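# Loop blue air tube and plug its end into its coupling

## Task

Curve the blue air tube back on itself and insert its loose end deep into the coupling fitted on the tube's opposite end.

## Robot and tools

Robot: two six-joint arms, left_arm and right_arm, each with a two-finger parallel gripper (Robotiq 2F-85 style, 85 mm maximum opening). Calibrated bases in the scene frame: left_arm at (+0.036, +0.481, 0) m, right_arm at (+0.077, -0.509, 0) m, both almost unrotated about z.

Scene frame: origin at table-top height, midway between the two nominal bases; +x points out over the table, +z up, left_arm sits on the +y side (image left/right may differ). All hand positions, velocities and orientations in results use this frame.

Gripper frame: the fingers point along the gripper's +z and close along its y. end_effector_position is the point between the pads when shut; closed fingertips extend about 19 mm past it, open ones about 6 mm. A camera block juts roughly 10 cm toward the gripper's +x and rotates with it.

The row (shared by execute_actions and move): one flat list of 18 numbers covering both arms, even if only one moves. First left_arm: 6 joint angles, then gripper position, force_limit, speed; then the same 9 for right_arm. Joint order per arm: shoulder pan, shoulder lift, elbow, wrist 1, wrist 2, wrist 3. Joint numbers are absolute target angles in radians (not offsets), matching the Joint positions readout. Ranges: elbow -3.142 to 3.142, every other joint -6.283 to 6.283; targets more than 0.010 rad beyond a range end (and further out than now) are refused. The three gripper numbers are each in [-1, 1] and are absolute commands: position +1 fully open, pads touch near -0.8, -1 squeezes until blocked; force_limit sets how hard the motor may push; speed sets closing rate (about 20 mm/s at -1, 85 at 0, 150 at +1). Both start at +1. To leave a gripper unchanged, repeat the last three numbers sent for it (0 is a real command). A changed force_limit or speed only applies once position changes by at least 0.01.

Tools:
- execute_actions(actions, cameras): actions is a list of actions; each action is a list of up to 15 rows, one row per 1/30 s control step; if fewer than 15 rows, the last row is held for the remaining steps. An empty list just reports state and images.
- move(target, speed, blend, blocking, cameras): target is one 18-number row or a list of up to 15 rows (absolute joint goals), all sharing at most 10 s. All joints move in step, so the hand traces a curve; no collision avoidance. speed in rad/s for the joint with farthest to go, 0.01 to 3.14, default 0.5, one value or one per target. blend in rad rounds corners at intermediate targets (default 0). blocking=false returns after about 0.5 s while the motion continues; a new move replaces it. Result adds a move: line: done, off_target (resting with a joint over 0.01 rad from goal), moving, held or fault, plus limits=held if steps were withheld.
- wait(seconds 0 to 10): lets time pass holding the last commands; a running move continues.
- stop(): brakes a running move (fingers keep going).
- zoom_image(camera, region [x0, y0, x1, y1]): enlarges part of a camera's latest image, pixel coordinates from top-left, at most 504x504.
- read_manual(section): licence texts only.
- finished_scene(scene): ends the current scene, given its number; irreversible.

Cameras: cam_high, cam_low, cam_table, cam_left_wrist, cam_right_wrist, each 672x504. The cameras argument selects which images return ([] none; omitted or ["all"] all).

Motion limits: joint targets advance at most 2.09 rad/s (shoulder joints), 2.62 (elbow), 3.14 (wrists); per step a target may lead its measured angle by at most 0.324, 0.405 and 0.486 rad respectively, and commands that would shift the hand over 70 mm are scaled back. Motion lags commands by about 0.15 s, so an arm may still be travelling when a result arrives; resend remaining targets. To hold a joint still, resend its Joint targets value.

Result lines: Joint positions (rad), Joint velocities (rad/s, or "within noise" when still, which omits end-effector velocities), Joint targets (current drive goals), Joint torques (total drive output incl. gravity, offset and noisy), Tool commands, end_effector_position (m) and end_effector_quat_wxyz, object_status and position_measured. object_status: 0 moving, 1 blocked while opening, 2 blocked while closing (a grasp), 3 reached the command or pads met. position_measured is in counts: 3 open, about 78 = 60 mm, 130 = 40 mm, 180 = 20 mm, 230 pads together. Other lines: "joint sent to its limit", "joint command not followed" (clearance check between arms changed targets), MOTOR HOT, OVER-TEMPERATURE FAULT. Reported hand poses may be off by a few centimetres.

To grasp: open, position around the tube, send position -1 and keep it, then confirm object_status 2.

Avoid: letting the tube fall or leaving it off the table; releasing it while moving; fast impacts or commanding targets well past a firm contact (arms are stiff). Contact force near 150 N or joint torque at its limit (297 N m shoulders, 135 elbow, 50.4 wrists) halts that arm for 10 s; after such a stop, release a held part before moving. Keep the arms and grippers from striking or squeezing each other. Long holds with an outstretched arm or straining against an unreachable pose overheat motors and can lock an arm for 30 s or more. Loose objects may occasionally be nudged by outside pushes.

Each tool is called in YAML: its name, and indented under it one key for each argument.

## Session

execute_actions:
  actions: []

Scene clock: 0.00 s.
left_arm: end_effector_position=(+0.5629, +0.4624, +0.1934) position_measured=3 object_status=3 end_effector_quat_wxyz=(-0.177, +0.920, -0.256, +0.238) | right_arm: end_effector_position=(+0.5768, -0.1987, +0.3607) position_measured=3 object_status=3 end_effector_quat_wxyz=(-0.400, +0.456, +0.543, +0.580)
Joint positions: left_arm=[2.477 -1.858 2.633 -2.682 -1.061 -3.181] | right_arm=[2.843 -1.62 2.23 -0.636 -0.217 -0.243]
Joint velocities: within noise
Joint torques (N m): no reading
Joint targets: left_arm=[2.477 -1.858 2.633 -2.682 -1.061 -3.181] | right_arm=[2.843 -1.620 2.230 -0.636 -0.217 -0.243]
Tool commands: left_gripper/position=+1.0 left_gripper/force_limit=+1.0 left_gripper/speed=+1.0 right_gripper/position=+1.0 right_gripper/force_limit=+1.0 right_gripper/speed=+1.0

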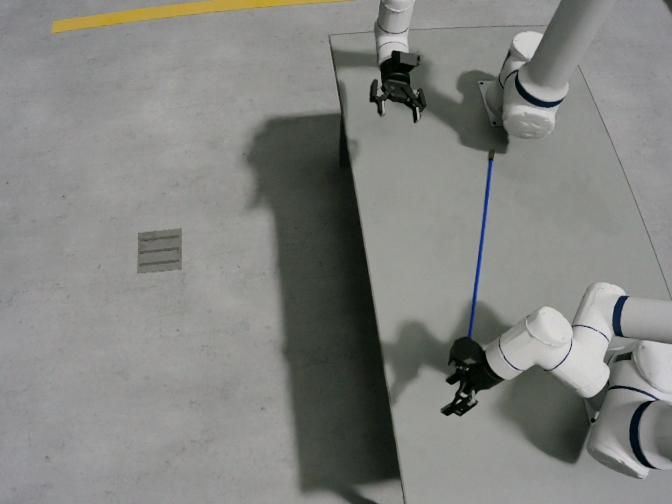

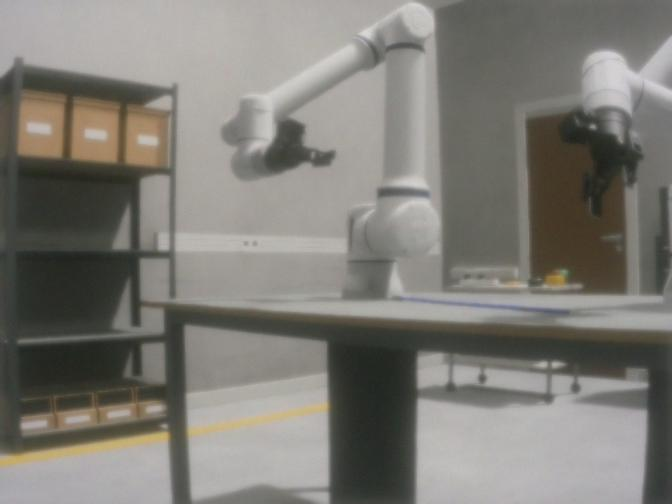

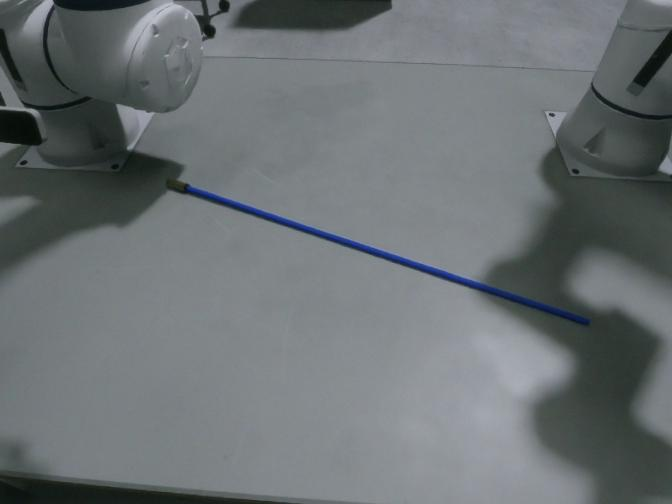

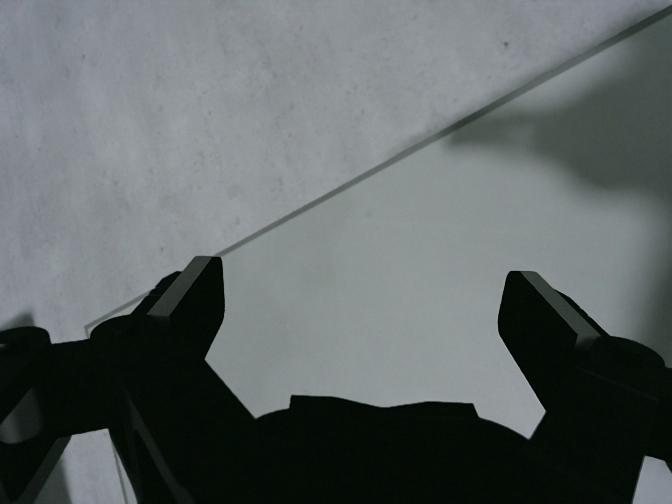

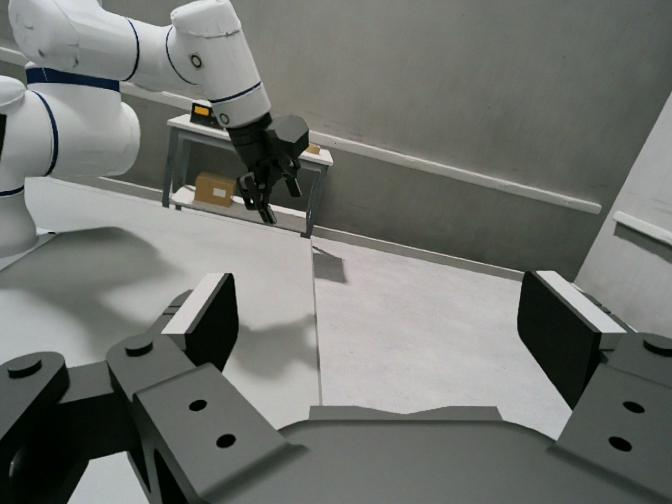

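zoom_image:
  camera: "cam_table"
  region: [150, 165, 220, 215]

zoom_image:
  camera: "cam_table"
  region: [540, 290, 610, 340]

Scaled by 7.200 from the camera's 672x504 image, which has a finer 960x720 frame.

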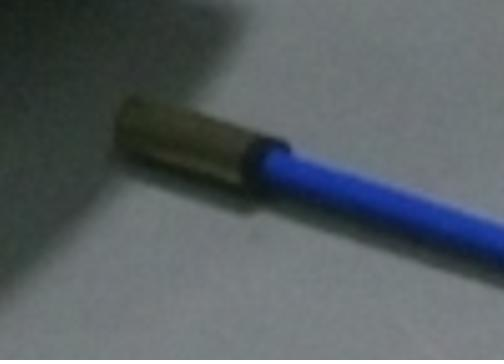

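Scaled by 7.200 from the camera's 672x504 image, which has a finer 960x720 frame.

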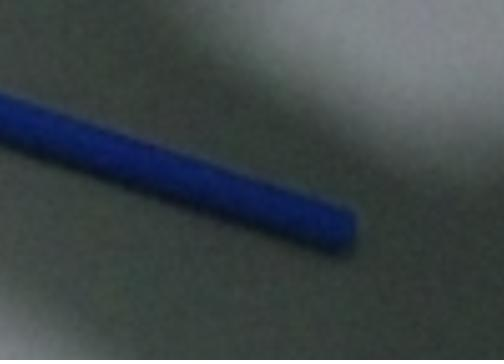

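move:
  target: [2.1105,-1.7666,2.5172,-2.2099,-1.4363,-2.2664,1,1,1,3.643,-2.104,2.681,-1.951,-1.7449,2.4262,1,1,1]
  speed: 0.8

Scene clock: 14.40 s.
left_arm: end_effector_position=(+0.4160, +0.2592, +0.1202) position_measured=3 object_status=3 end_effector_quat_wxyz=(+0.071, -0.571, +0.816, +0.050) | right_arm: end_effector_position=(+0.2174, -0.2877, +0.1199) position_measured=3 object_status=3 end_effector_quat_wxyz=(+0.075, +0.812, +0.569, -0.107)
Joint positions: left_arm=[2.111 -1.767 2.517 -2.21 -1.436 -2.266] | right_arm=[3.643 -2.104 2.681 -1.951 -1.745 2.426]
Joint velocities: within noise
Joint torques (N m): left_arm=[-14.83 -1.36 -66.13 -2.64 -2.27 3.11] | right_arm=[5.74 -15.87 -39.74 -6.39 -5 1.96]
Joint targets: left_arm=[2.111 -1.767 2.517 -2.210 -1.436 -2.266] | right_arm=[3.643 -2.104 2.681 -1.951 -1.745 2.426]
move: done
camera_calibration:
cam_left_wrist: T_world_to_cam=[[-0.951623, 0.306335, -0.0239292, 0.327982], [0.250858, 0.819528, 0.515212, -0.361462], [0.177438, 0.484285, -0.856729, 0.0268792], [0, 0, 0, 1]] pos_world=[0.398021, 0.182739, 0.217106]
cam_right_wrist: T_world_to_cam=[[0.933297, -0.359069, 0.00521099, -0.298001], [-0.297692, -0.765487, 0.570446, -0.19988], [-0.20084, -0.533947, -0.821319, 0.118126], [0, 0, 0, 1]] pos_world=[0.242345, -0.196935, 0.212593]

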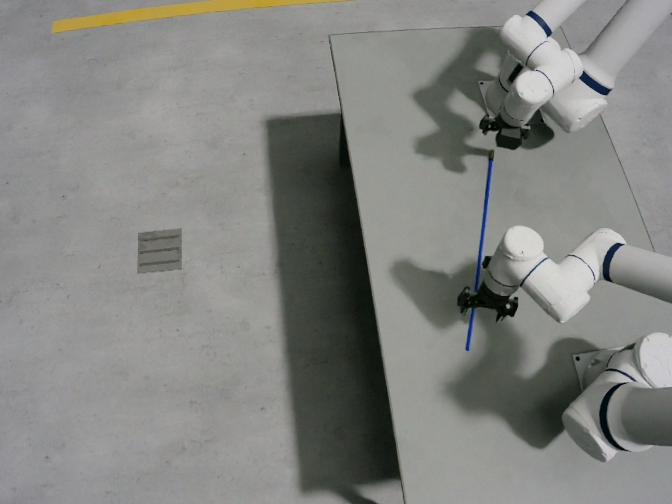

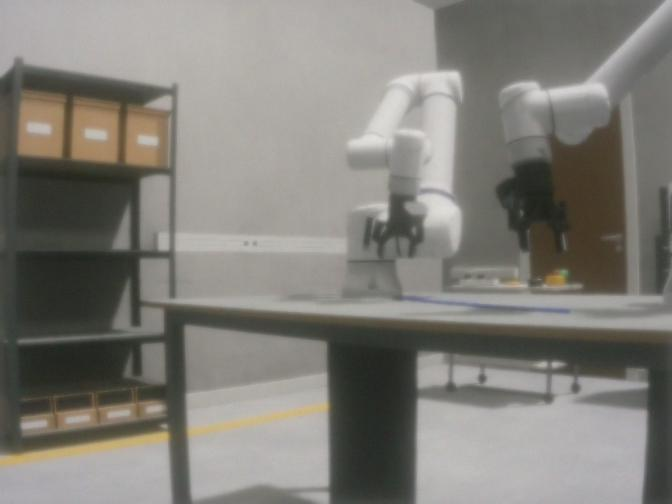

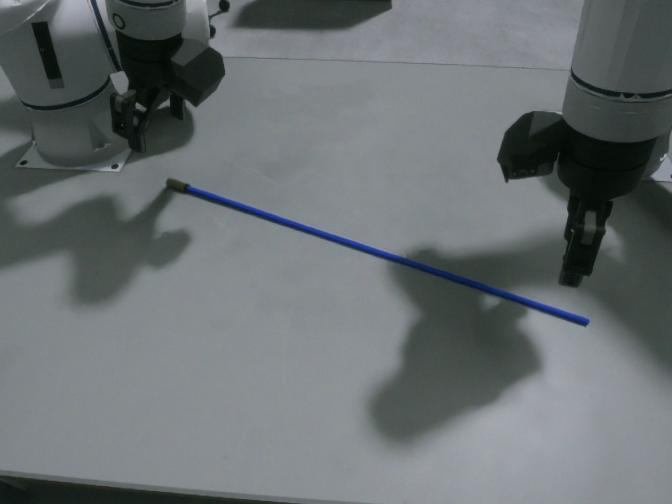

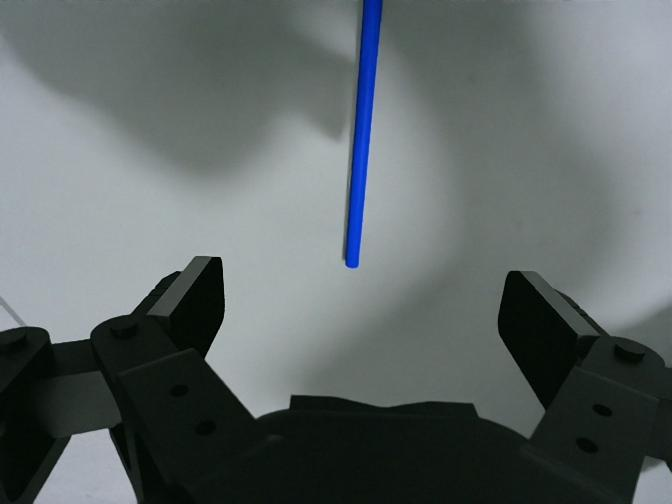

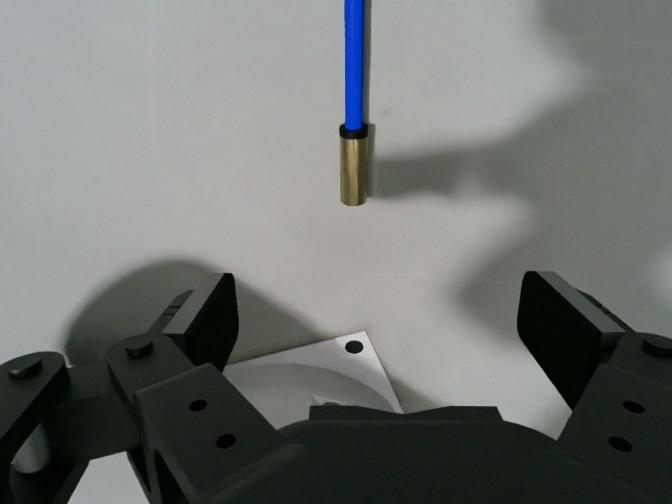

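move:
  target:
    - [2.1105,-1.62,2.577,-2.4163,-1.4363,-2.2664,0.4,0,-1,3.643,-1.925,2.764,-2.2131,-1.7449,2.4262,0.4,0,-1]
    - [2.1105,-1.5432,2.5998,-2.5159,-1.4363,-2.2664,0.4,0,-1,3.643,-1.8229,2.8003,-2.3515,-1.7449,2.4262,0.4,0,-1]
  speed: [0.3,0.15]

Scene clock: 18.00 s.
left_arm: end_effector_position=(+0.4160, +0.2593, +0.0241) position_measured=78 object_status=3 end_effector_quat_wxyz=(+0.071, -0.571, +0.816, +0.050) | right_arm: end_effector_position=(+0.2174, -0.2878, +0.0240) position_measured=78 object_status=3 end_effector_quat_wxyz=(+0.075, +0.812, +0.569, -0.107)
Joint positions: left_arm=[2.11 -1.543 2.6 -2.516 -1.436 -2.266] | right_arm=[3.643 -1.823 2.8 -2.351 -1.745 2.426]
Joint velocities: within noise
Joint torques (N m): left_arm=[-13.97 -12.57 -26.07 -6.72 -1.49 2.91] | right_arm=[-2.52 4.01 -25.26 -5.92 -5.14 1.47]
Joint targets: left_arm=[2.111 -1.543 2.600 -2.516 -1.436 -2.266] | right_arm=[3.643 -1.823 2.800 -2.352 -1.745 2.426]
move: done
camera_calibration:
cam_left_wrist: T_world_to_cam=[[-0.951592, 0.306437, -0.0238629, 0.325517], [0.250977, 0.81949, 0.515215, -0.312048], [0.177436, 0.484285, -0.856729, -0.0554824], [0, 0, 0, 1]] pos_world=[0.397921, 0.182839, 0.121006]
cam_right_wrist: T_world_to_cam=[[0.933279, -0.359111, 0.00547009, -0.297443], [-0.297876, -0.765451, 0.570399, -0.145147], [-0.200649, -0.533971, -0.82135, 0.0392948], [0, 0, 0, 1]] pos_world=[0.242246, -0.196936, 0.116694]

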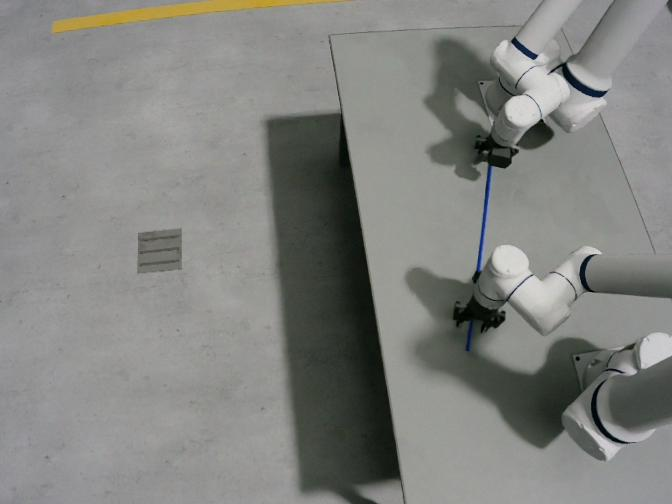

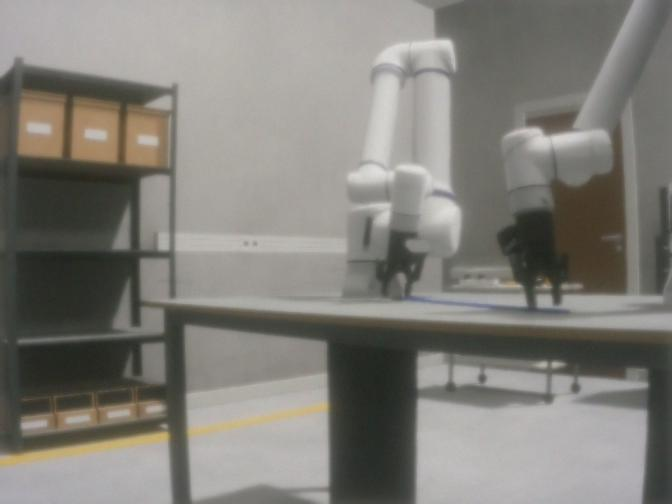

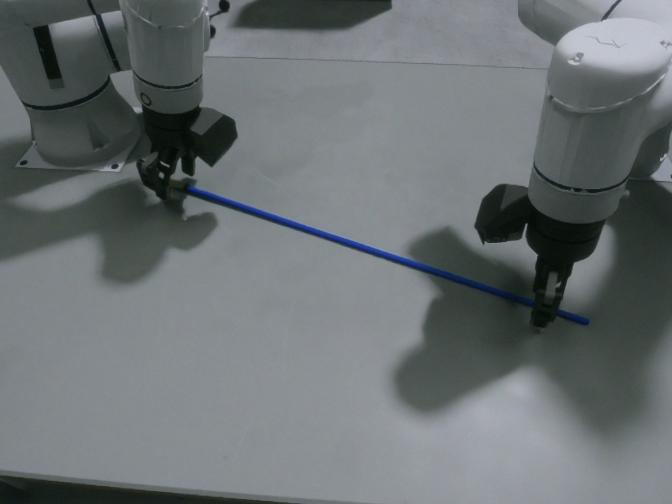

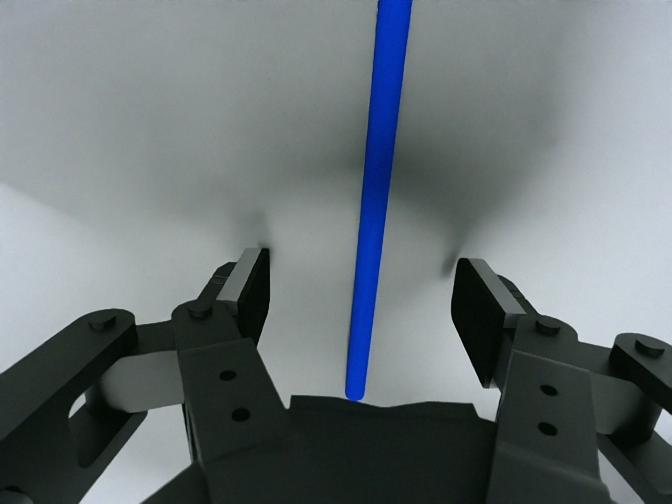

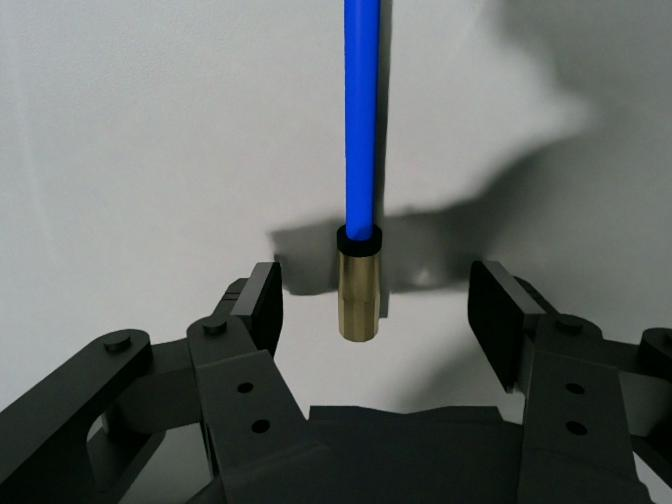

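move:
  target: [2.1105,-1.5432,2.5998,-2.5159,-1.4363,-2.2664,-1,0,-1,3.643,-1.8229,2.8003,-2.3515,-1.7449,2.4262,-1,0,-1]

Scene clock: 22.33 s.
left_arm: end_effector_position=(+0.4160, +0.2593, +0.0240) position_measured=221 object_status=0 end_effector_quat_wxyz=(+0.071, -0.571, +0.816, +0.050) | right_arm: end_effector_position=(+0.2174, -0.2878, +0.0239) position_measured=200 object_status=2 end_effector_quat_wxyz=(+0.075, +0.812, +0.569, -0.107)
Joint positions: left_arm=[2.11 -1.543 2.6 -2.516 -1.436 -2.266] | right_arm=[3.643 -1.823 2.8 -2.352 -1.745 2.426]
Joint velocities: within noise
Joint torques (N m): left_arm=[-11.69 -11.38 -35.67 -4.39 -0.69 2.97] | right_arm=[-2.73 3.44 -39.86 -4 -4.11 1.05]
Joint targets: left_arm=[2.111 -1.543 2.600 -2.516 -1.436 -2.266] | right_arm=[3.643 -1.823 2.800 -2.352 -1.745 2.426]
move: done
camera_calibration:
cam_left_wrist: T_world_to_cam=[[-0.951574, 0.306485, -0.0239437, 0.325512], [0.250974, 0.819478, 0.515236, -0.312047], [0.177533, 0.484276, -0.856714, -0.0555212], [0, 0, 0, 1]] pos_world=[0.397921, 0.182839, 0.121006]
cam_right_wrist: T_world_to_cam=[[0.933268, -0.359138, 0.00549078, -0.297449], [-0.29791, -0.765438, 0.570399, -0.145136], [-0.200649, -0.533971, -0.821349, 0.0392947], [0, 0, 0, 1]] pos_world=[0.242246, -0.196936, 0.116694]

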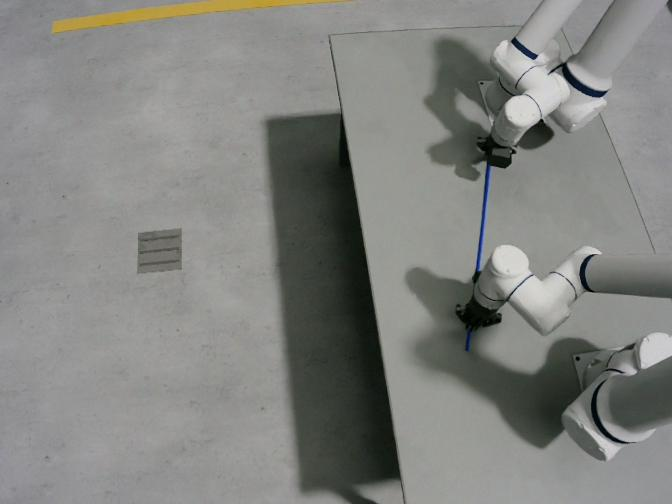

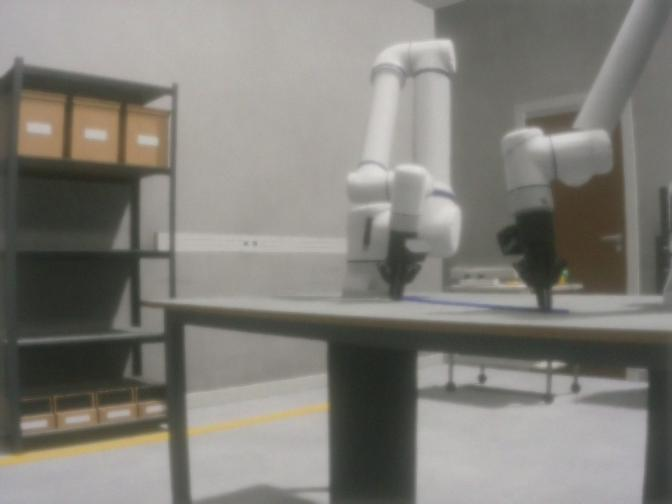

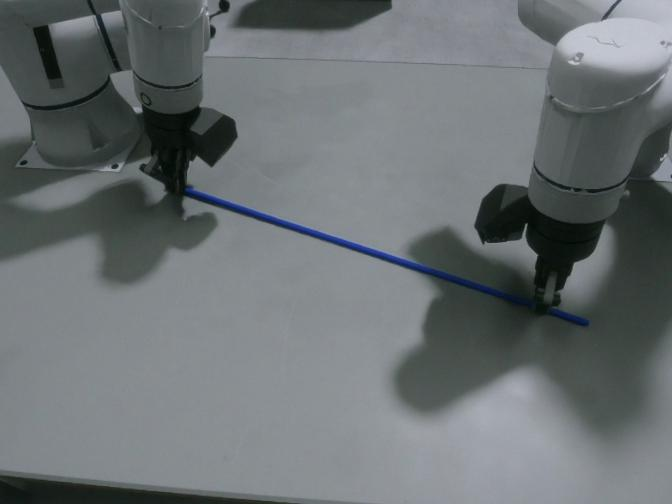

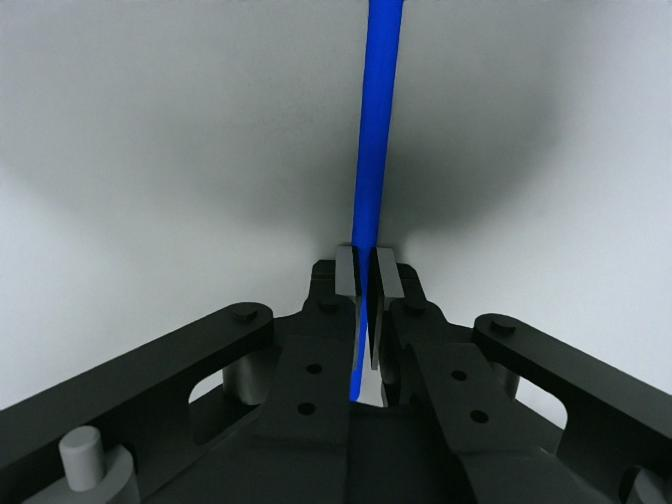

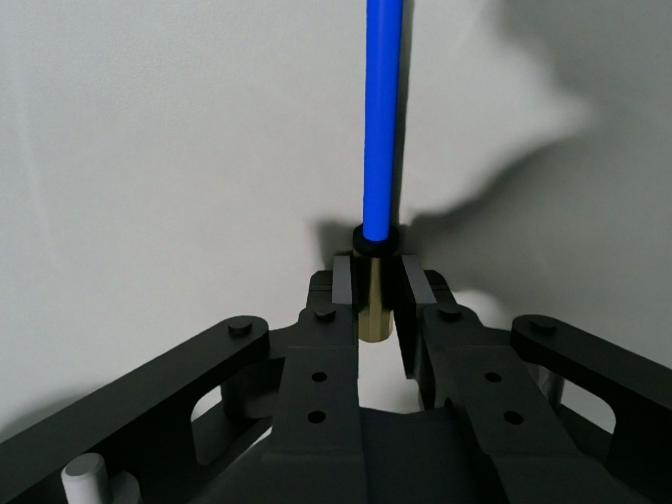

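wait:
  seconds: 0.3
  cameras: ["cam_left_wrist"]

zoom_image:
  camera: "cam_left_wrist"
  region: [280, 190, 460, 430]

Scene clock: 22.93 s.
left_arm: end_effector_position=(+0.4160, +0.2593, +0.0240) position_measured=221 object_status=2 end_effector_quat_wxyz=(+0.071, -0.571, +0.816, +0.050) | right_arm: end_effector_position=(+0.2174, -0.2878, +0.0239) position_measured=200 object_status=2 end_effector_quat_wxyz=(+0.075, +0.812, +0.569, -0.107)
Joint positions: left_arm=[2.11 -1.543 2.6 -2.516 -1.436 -2.266] | right_arm=[3.643 -1.823 2.8 -2.352 -1.745 2.426]
Joint velocities: within noise
Joint torques (N m): left_arm=[-11.68 -10.11 -24.83 -4.02 -0.81 2.96] | right_arm=[-1.89 3.71 -39.12 -3.64 -4.05 1.22]
Joint targets: left_arm=[2.111 -1.543 2.600 -2.516 -1.436 -2.266] | right_arm=[3.643 -1.823 2.800 -2.352 -1.745 2.426]
Tool commands: left_gripper/position=-1.0 left_gripper/force_limit=+0.0 left_gripper/speed=-1.0 right_gripper/position=-1.0 right_gripper/force_limit=+0.0 right_gripper/speed=-1.0
wait: 0.30 s; at rest from the start
camera_calibration:
cam_left_wrist: T_world_to_cam=[[-0.951574, 0.306485, -0.0239437, 0.325512], [0.250974, 0.819478, 0.515236, -0.312047], [0.177533, 0.484276, -0.856714, -0.0555212], [0, 0, 0, 1]] pos_world=[0.397921, 0.182839, 0.121006]
Images, in order (width x height): cam_left_wrist 672x504.

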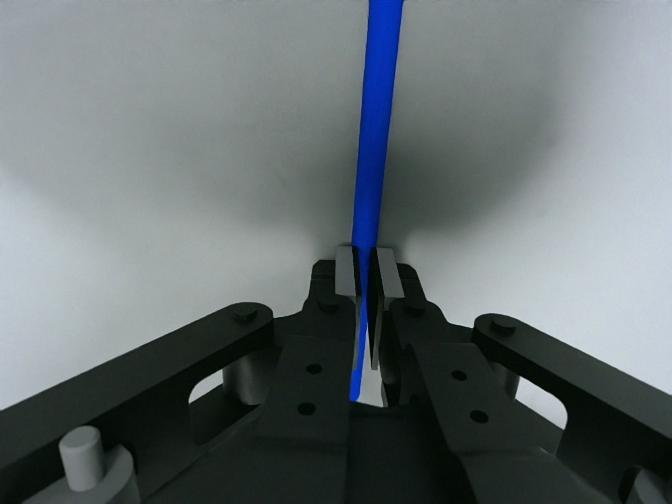

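Scaled by 2.100 from the camera's 672x504 image, which has a finer 960x720 frame.

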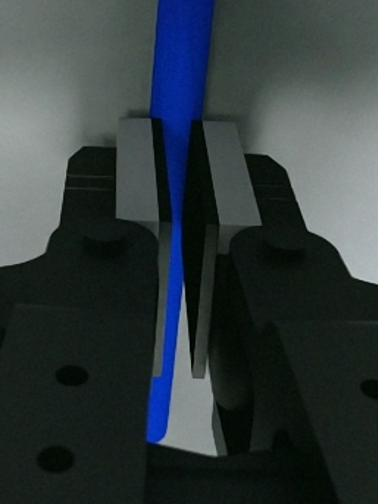

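move:
  target:
    - [2.1105,-1.5432,2.5998,-2.5159,-1.4363,-2.2664,0.2,0,-1,3.643,-1.8229,2.8003,-2.3515,-1.7449,2.4262,-1,0,-1]
    - [2.1369,-1.5301,2.6115,-2.5984,-1.502,-2.2346,0.2,0,-1,3.643,-1.8229,2.8003,-2.3515,-1.7449,2.4262,-1,0,-1]
    - [2.1369,-1.5301,2.6115,-2.5984,-1.502,-2.2346,-1,0,-1,3.643,-1.8229,2.8003,-2.3515,-1.7449,2.4262,-1,0,-1]
  speed: 0.1
  cameras: ["cam_left_wrist","cam_table"]

zoom_image:
  camera: "cam_left_wrist"
  region: [280, 190, 460, 430]

Scene clock: 30.87 s.
left_arm: end_effector_position=(+0.4126, +0.2497, +0.0206) position_measured=215 object_status=0 end_effector_quat_wxyz=(+0.036, -0.573, +0.818, +0.025) | right_arm: end_effector_position=(+0.2174, -0.2878, +0.0239) position_measured=200 object_status=2 end_effector_quat_wxyz=(+0.075, +0.812, +0.569, -0.107)
Joint positions: left_arm=[2.137 -1.53 2.612 -2.598 -1.502 -2.235] | right_arm=[3.643 -1.823 2.8 -2.351 -1.745 2.426]
Joint velocities: within noise
Joint torques (N m): left_arm=[2.22 -10.33 -34.47 -4.99 -1.68 3.22] | right_arm=[-3.1 2.1 -39.06 -3.36 -3.16 0.76]
Joint targets: left_arm=[2.137 -1.530 2.611 -2.598 -1.502 -2.235] | right_arm=[3.643 -1.823 2.800 -2.352 -1.745 2.426]
move: done
camera_calibration:
cam_left_wrist: T_world_to_cam=[[-0.95232, 0.304416, -0.0204256, 0.325951], [0.26504, 0.858583, 0.43885, -0.315531], [0.15113, 0.412512, -0.898328, -0.0236751], [0, 0, 0, 1]] pos_world=[0.397616, 0.181451, 0.123861]
Images, in order (width x height): cam_table 672x504, cam_left_wrist 672x504.

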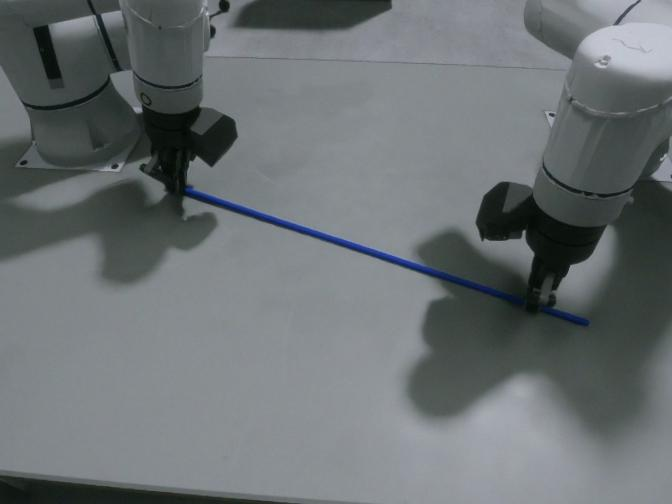

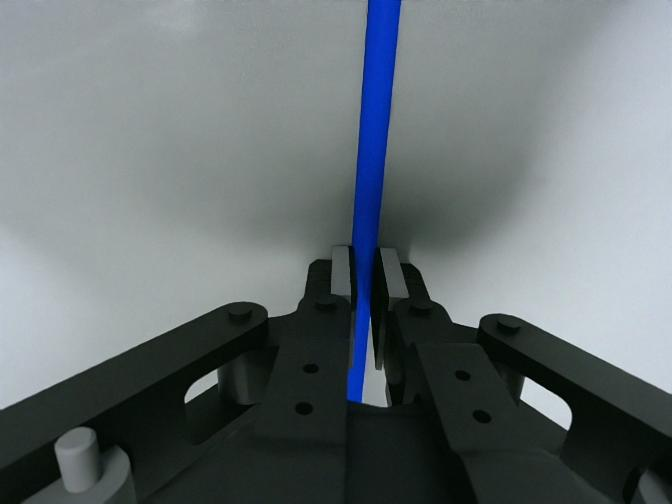

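Scaled by 2.100 from the camera's 672x504 image, which has a finer 960x720 frame.

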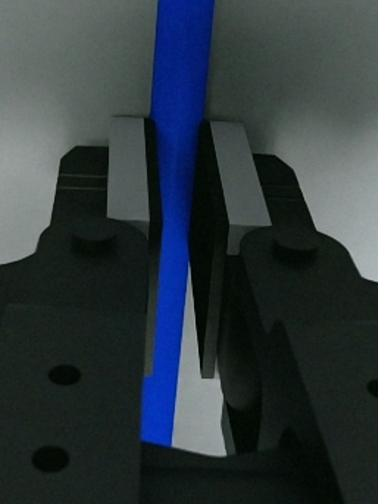

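move:
  target:
    - [2.1369,-1.6166,2.5893,-2.4897,-1.502,-2.2346,-1,0,-1,3.643,-1.930,2.768,-2.212,-1.745,2.426,-1,0,-1]
    - [2.1042,-1.6763,2.6299,-2.4425,-1.5407,-2.7899,-1,0,-1,3.536,-1.8015,2.6982,-2.2597,-1.7312,2.4934,-1,0,-1]
  speed: [0.15,0.3]

Scene clock: 40.30 s.
left_arm: end_effector_position=(+0.3776, +0.2630, +0.0527) position_measured=215 object_status=2 end_effector_quat_wxyz=(-0.028, +0.765, -0.642, -0.033) | right_arm: end_effector_position=(+0.2820, -0.2832, +0.0530) position_measured=200 object_status=2 end_effector_quat_wxyz=(+0.065, +0.859, +0.496, -0.113)
Joint positions: left_arm=[2.104 -1.676 2.63 -2.443 -1.541 -2.79] | right_arm=[3.536 -1.802 2.698 -2.26 -1.731 2.493]
Joint velocities: within noise
Joint torques (N m): left_arm=[-14.42 -40.28 -33.29 -3.03 -2.19 -2.06] | right_arm=[-4.56 0.66 -49.03 -6.02 3.32 1.35]
Joint targets: left_arm=[2.104 -1.676 2.630 -2.442 -1.541 -2.790] | right_arm=[3.536 -1.802 2.698 -2.260 -1.731 2.493]
move: done
camera_calibration:
cam_left_wrist: T_world_to_cam=[[-0.977076, -0.211908, -0.0204253, 0.434283], [-0.199217, 0.876276, 0.438695, -0.161073], [-0.0750648, 0.432708, -0.898404, 0.085071], [0, 0, 0, 1]] pos_world=[0.398625, 0.196362, 0.155961]
cam_right_wrist: T_world_to_cam=[[0.856715, -0.515762, 0.00543451, -0.379055], [-0.426331, -0.702155, 0.570281, -0.084863], [-0.290313, -0.490885, -0.821432, 0.116064], [0, 0, 0, 1]] pos_world=[0.322257, -0.198115, 0.145795]

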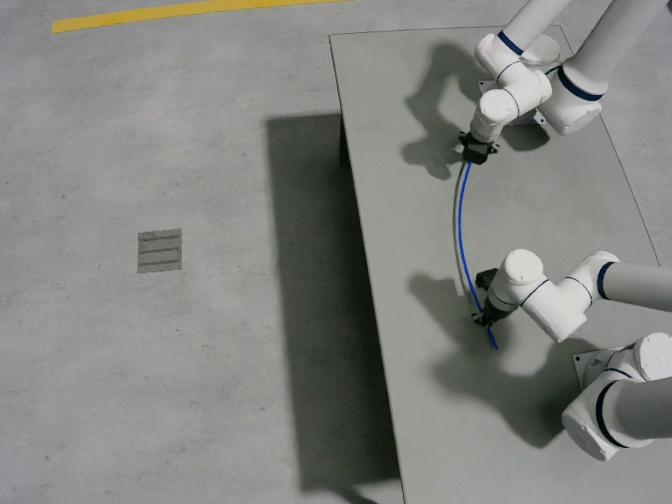

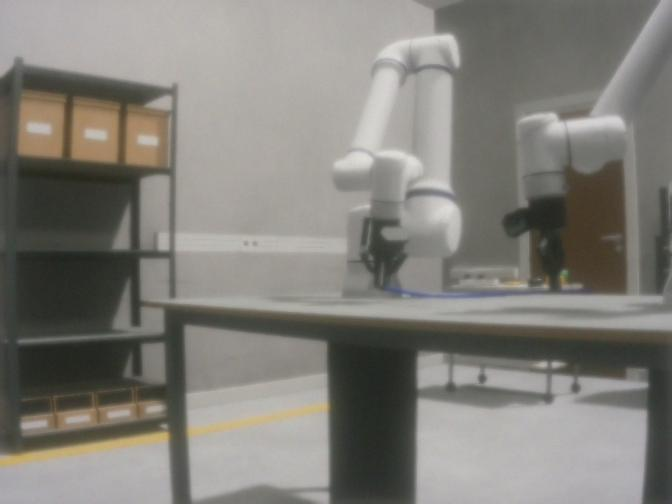

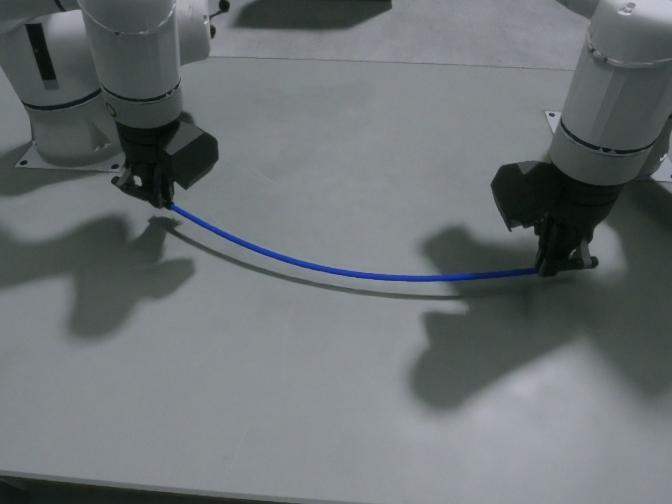

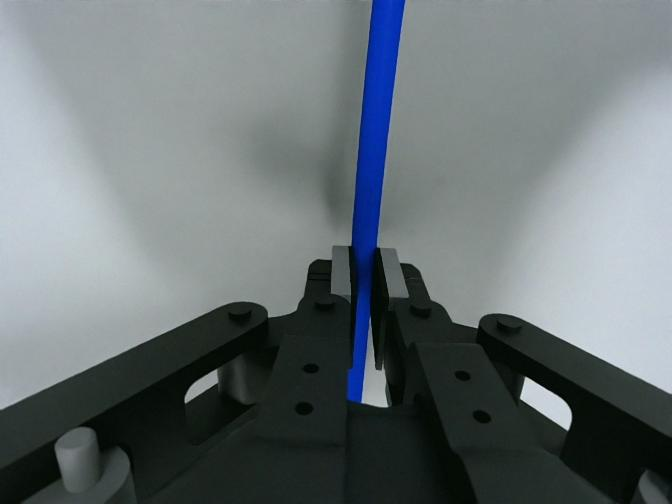

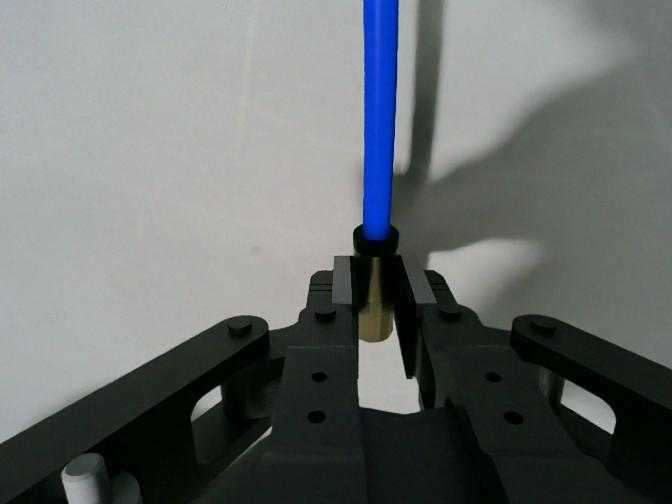

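Works beautifully; the tube is stiff. Continue.

move:
  target:
    - [2.07,-1.704,2.6511,-2.4343,-1.5959,-3.4328,-1,0,-1,3.4936,-1.6536,2.5811,-2.261,-1.6825,2.7098,-1,0,-1]
    - [2.0819,-1.565,2.5437,-2.5072,-1.6472,-4.2057,-1,0,-1,3.506,-1.5556,2.486,-2.2549,-1.4813,3.4829,-1,0,-1]
  speed: 0.4

Scene clock: 44.77 s.
left_arm: end_effector_position=(+0.3796, +0.1818, +0.0526) position_measured=215 object_status=2 end_effector_quat_wxyz=(+0.000, +0.999, +0.000, -0.044) | right_arm: end_effector_position=(+0.3801, -0.1823, +0.0531) position_measured=200 object_status=2 end_effector_quat_wxyz=(+0.000, +0.991, +0.000, -0.130)
Joint positions: left_arm=[2.082 -1.565 2.544 -2.507 -1.647 -4.205] | right_arm=[3.506 -1.556 2.486 -2.255 -1.481 3.483]
Joint velocities: within noise
Joint torques (N m): left_arm=[5.52 -11.65 -54.85 -6.46 -2.08 -2.74] | right_arm=[8.25 -21.79 -48.32 -2.25 3.69 1.29]
Joint targets: left_arm=[2.082 -1.565 2.544 -2.507 -1.647 -4.206] | right_arm=[3.506 -1.556 2.486 -2.255 -1.481 3.483]
move: done
camera_calibration:
cam_left_wrist: T_world_to_cam=[[0.0391024, -0.999026, -0.0204441, 0.176441], [-0.897509, -0.0441083, 0.438785, 0.34282], [-0.439259, 0.00119119, -0.898359, 0.337034], [0, 0, 0, 1]] pos_world=[0.44883, 0.190989, 0.155961]
cam_right_wrist: T_world_to_cam=[[-0.0183527, -0.999817, 0.00535815, -0.166651], [-0.821245, 0.018131, 0.570288, 0.309244], [-0.570281, 0.00606596, -0.821427, 0.391099], [0, 0, 0, 1]] pos_world=[0.473942, -0.1746, 0.145794]

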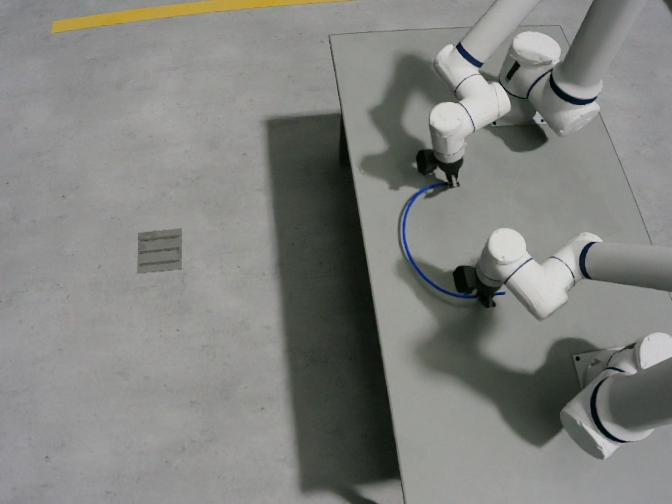

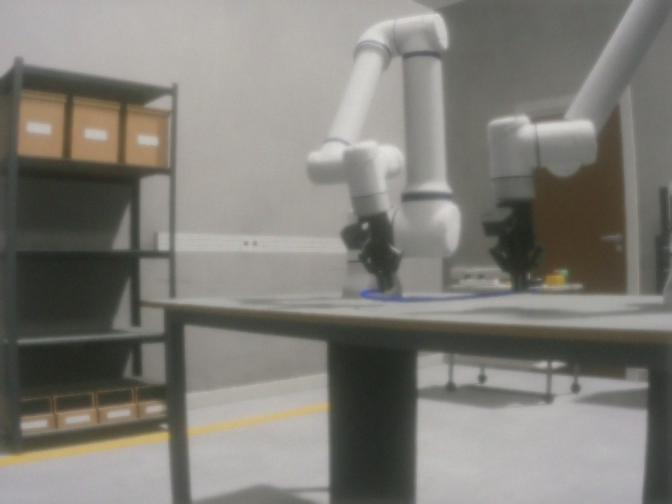

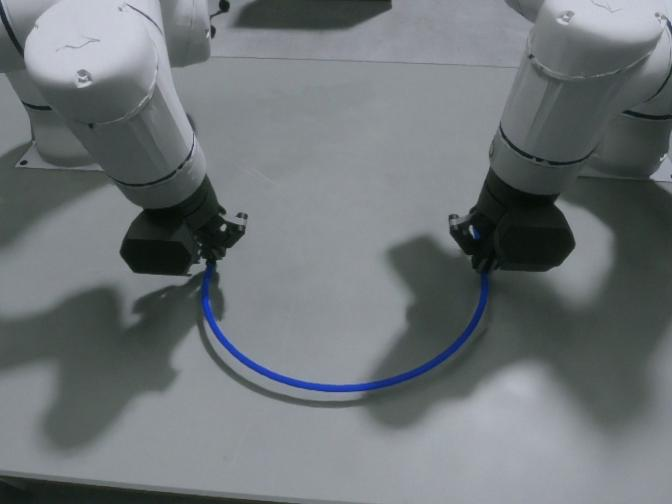

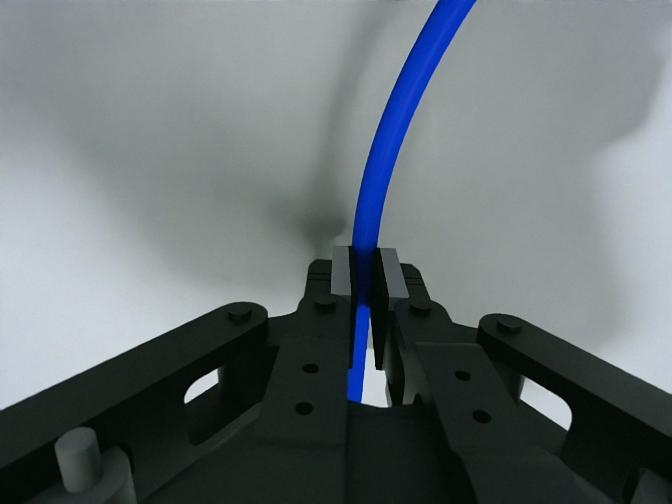

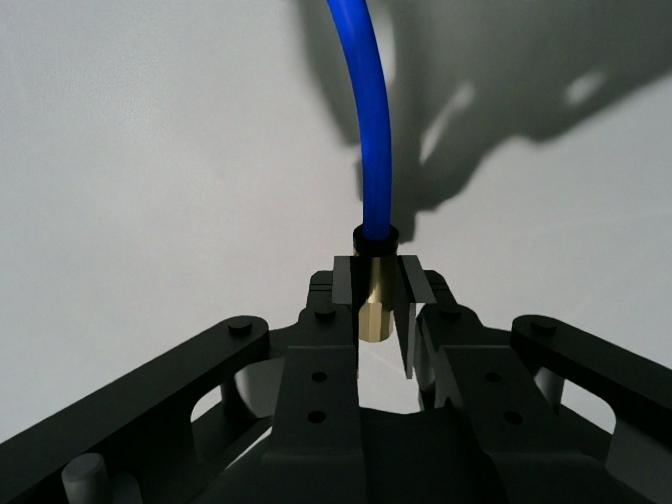

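move:
  target:
    - [2.0606,-1.4504,2.4382,-2.5772,-1.6561,-4.9275,-1,0,-1,3.5646,-1.4744,2.441,-2.4186,-1.337,4.2368,-1,0,-1]
    - [2.0442,-1.4227,2.4187,-2.6266,-1.6344,-5.4686,-1,0,-1,3.5884,-1.4577,2.4748,-2.6108,-1.31,4.8011,-1,0,-1]
  speed: 0.4

Scene clock: 49.20 s.
left_arm: end_effector_position=(+0.4195, +0.0750, +0.0525) position_measured=215 object_status=2 end_effector_quat_wxyz=(+0.025, +0.818, +0.573, -0.036) end_effector_velocity=(+0.000, +0.000, +0.000) end_effector_angular_velocity=(+0.000, +0.001, +0.005) | right_arm: end_effector_position=(+0.4198, -0.0755, +0.0529) position_measured=200 object_status=2 end_effector_quat_wxyz=(-0.075, +0.812, -0.569, -0.107)
Joint positions: left_arm=[2.044 -1.423 2.419 -2.627 -1.634 -5.468] | right_arm=[3.588 -1.458 2.475 -2.611 -1.31 4.801]
Joint velocities: left_arm=[0 0 0 0 0 -0.005] | right_arm=[within noise]
Joint torques (N m): left_arm=[-14.77 -26.12 -52.93 -6.54 2.77 -3.03] | right_arm=[8.52 -28.75 -23.87 -7.53 3.87 1.57]
Joint targets: left_arm=[2.044 -1.423 2.419 -2.627 -1.634 -5.469] | right_arm=[3.588 -1.458 2.475 -2.611 -1.310 4.801]
move: done
camera_calibration:
cam_left_wrist: T_world_to_cam=[[0.952151, -0.304937, -0.0205344, -0.366907], [-0.265484, -0.858505, 0.438735, 0.169974], [-0.151415, -0.41229, -0.898382, 0.264885], [0, 0, 0, 1]] pos_world=[0.434584, 0.143249, 0.155861]
cam_right_wrist: T_world_to_cam=[[-0.945794, -0.324721, 0.00551402, 0.381148], [-0.263765, 0.777934, 0.570303, 0.163365], [-0.189479, 0.537935, -0.821416, 0.29323], [0, 0, 0, 1]] pos_world=[0.459139, -0.161059, 0.145594]

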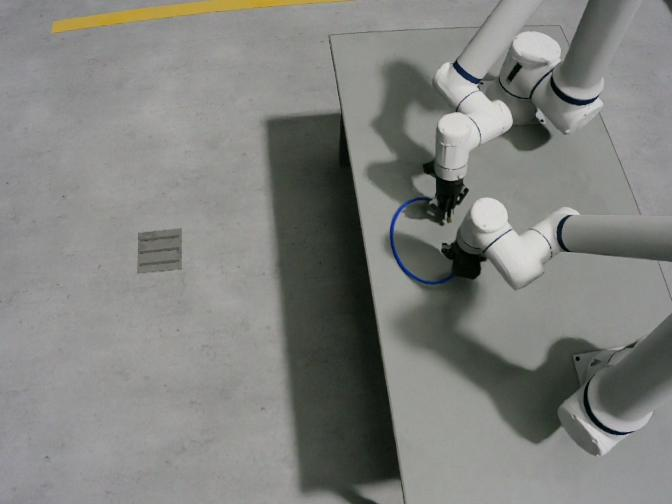

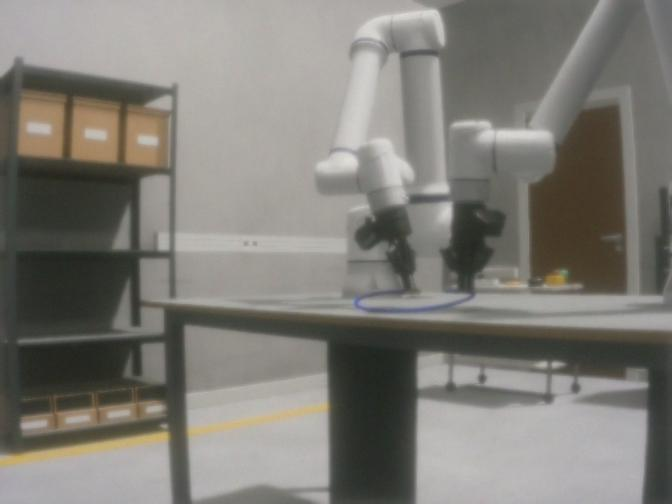

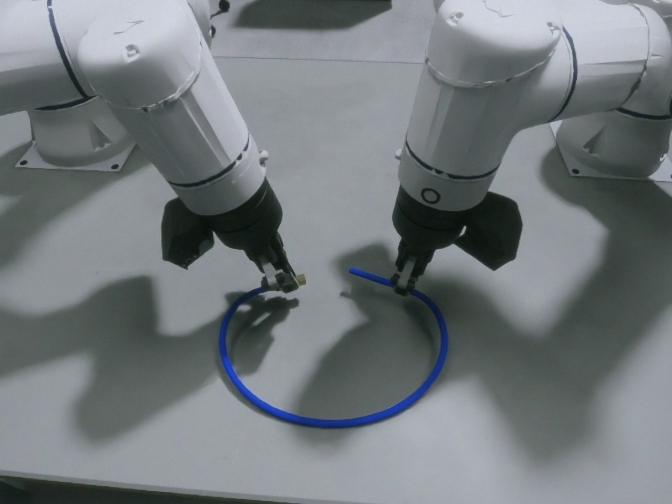

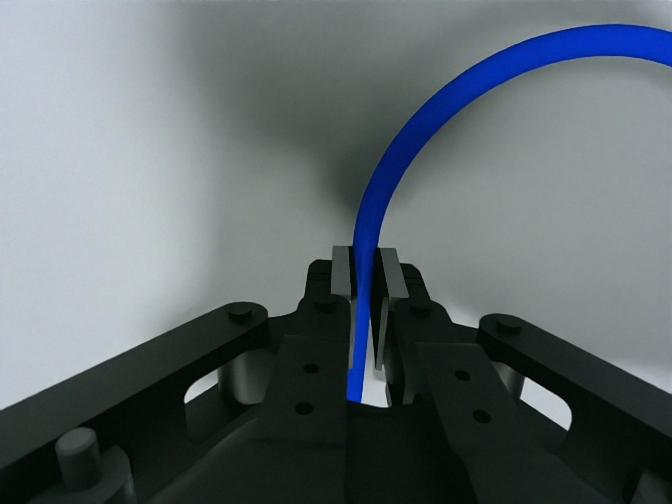

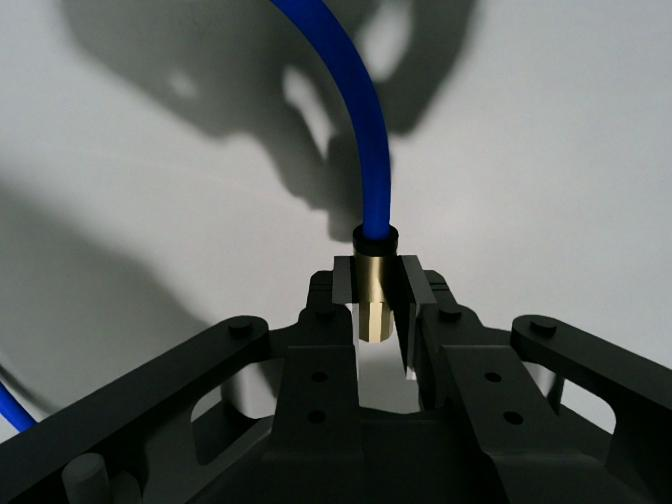

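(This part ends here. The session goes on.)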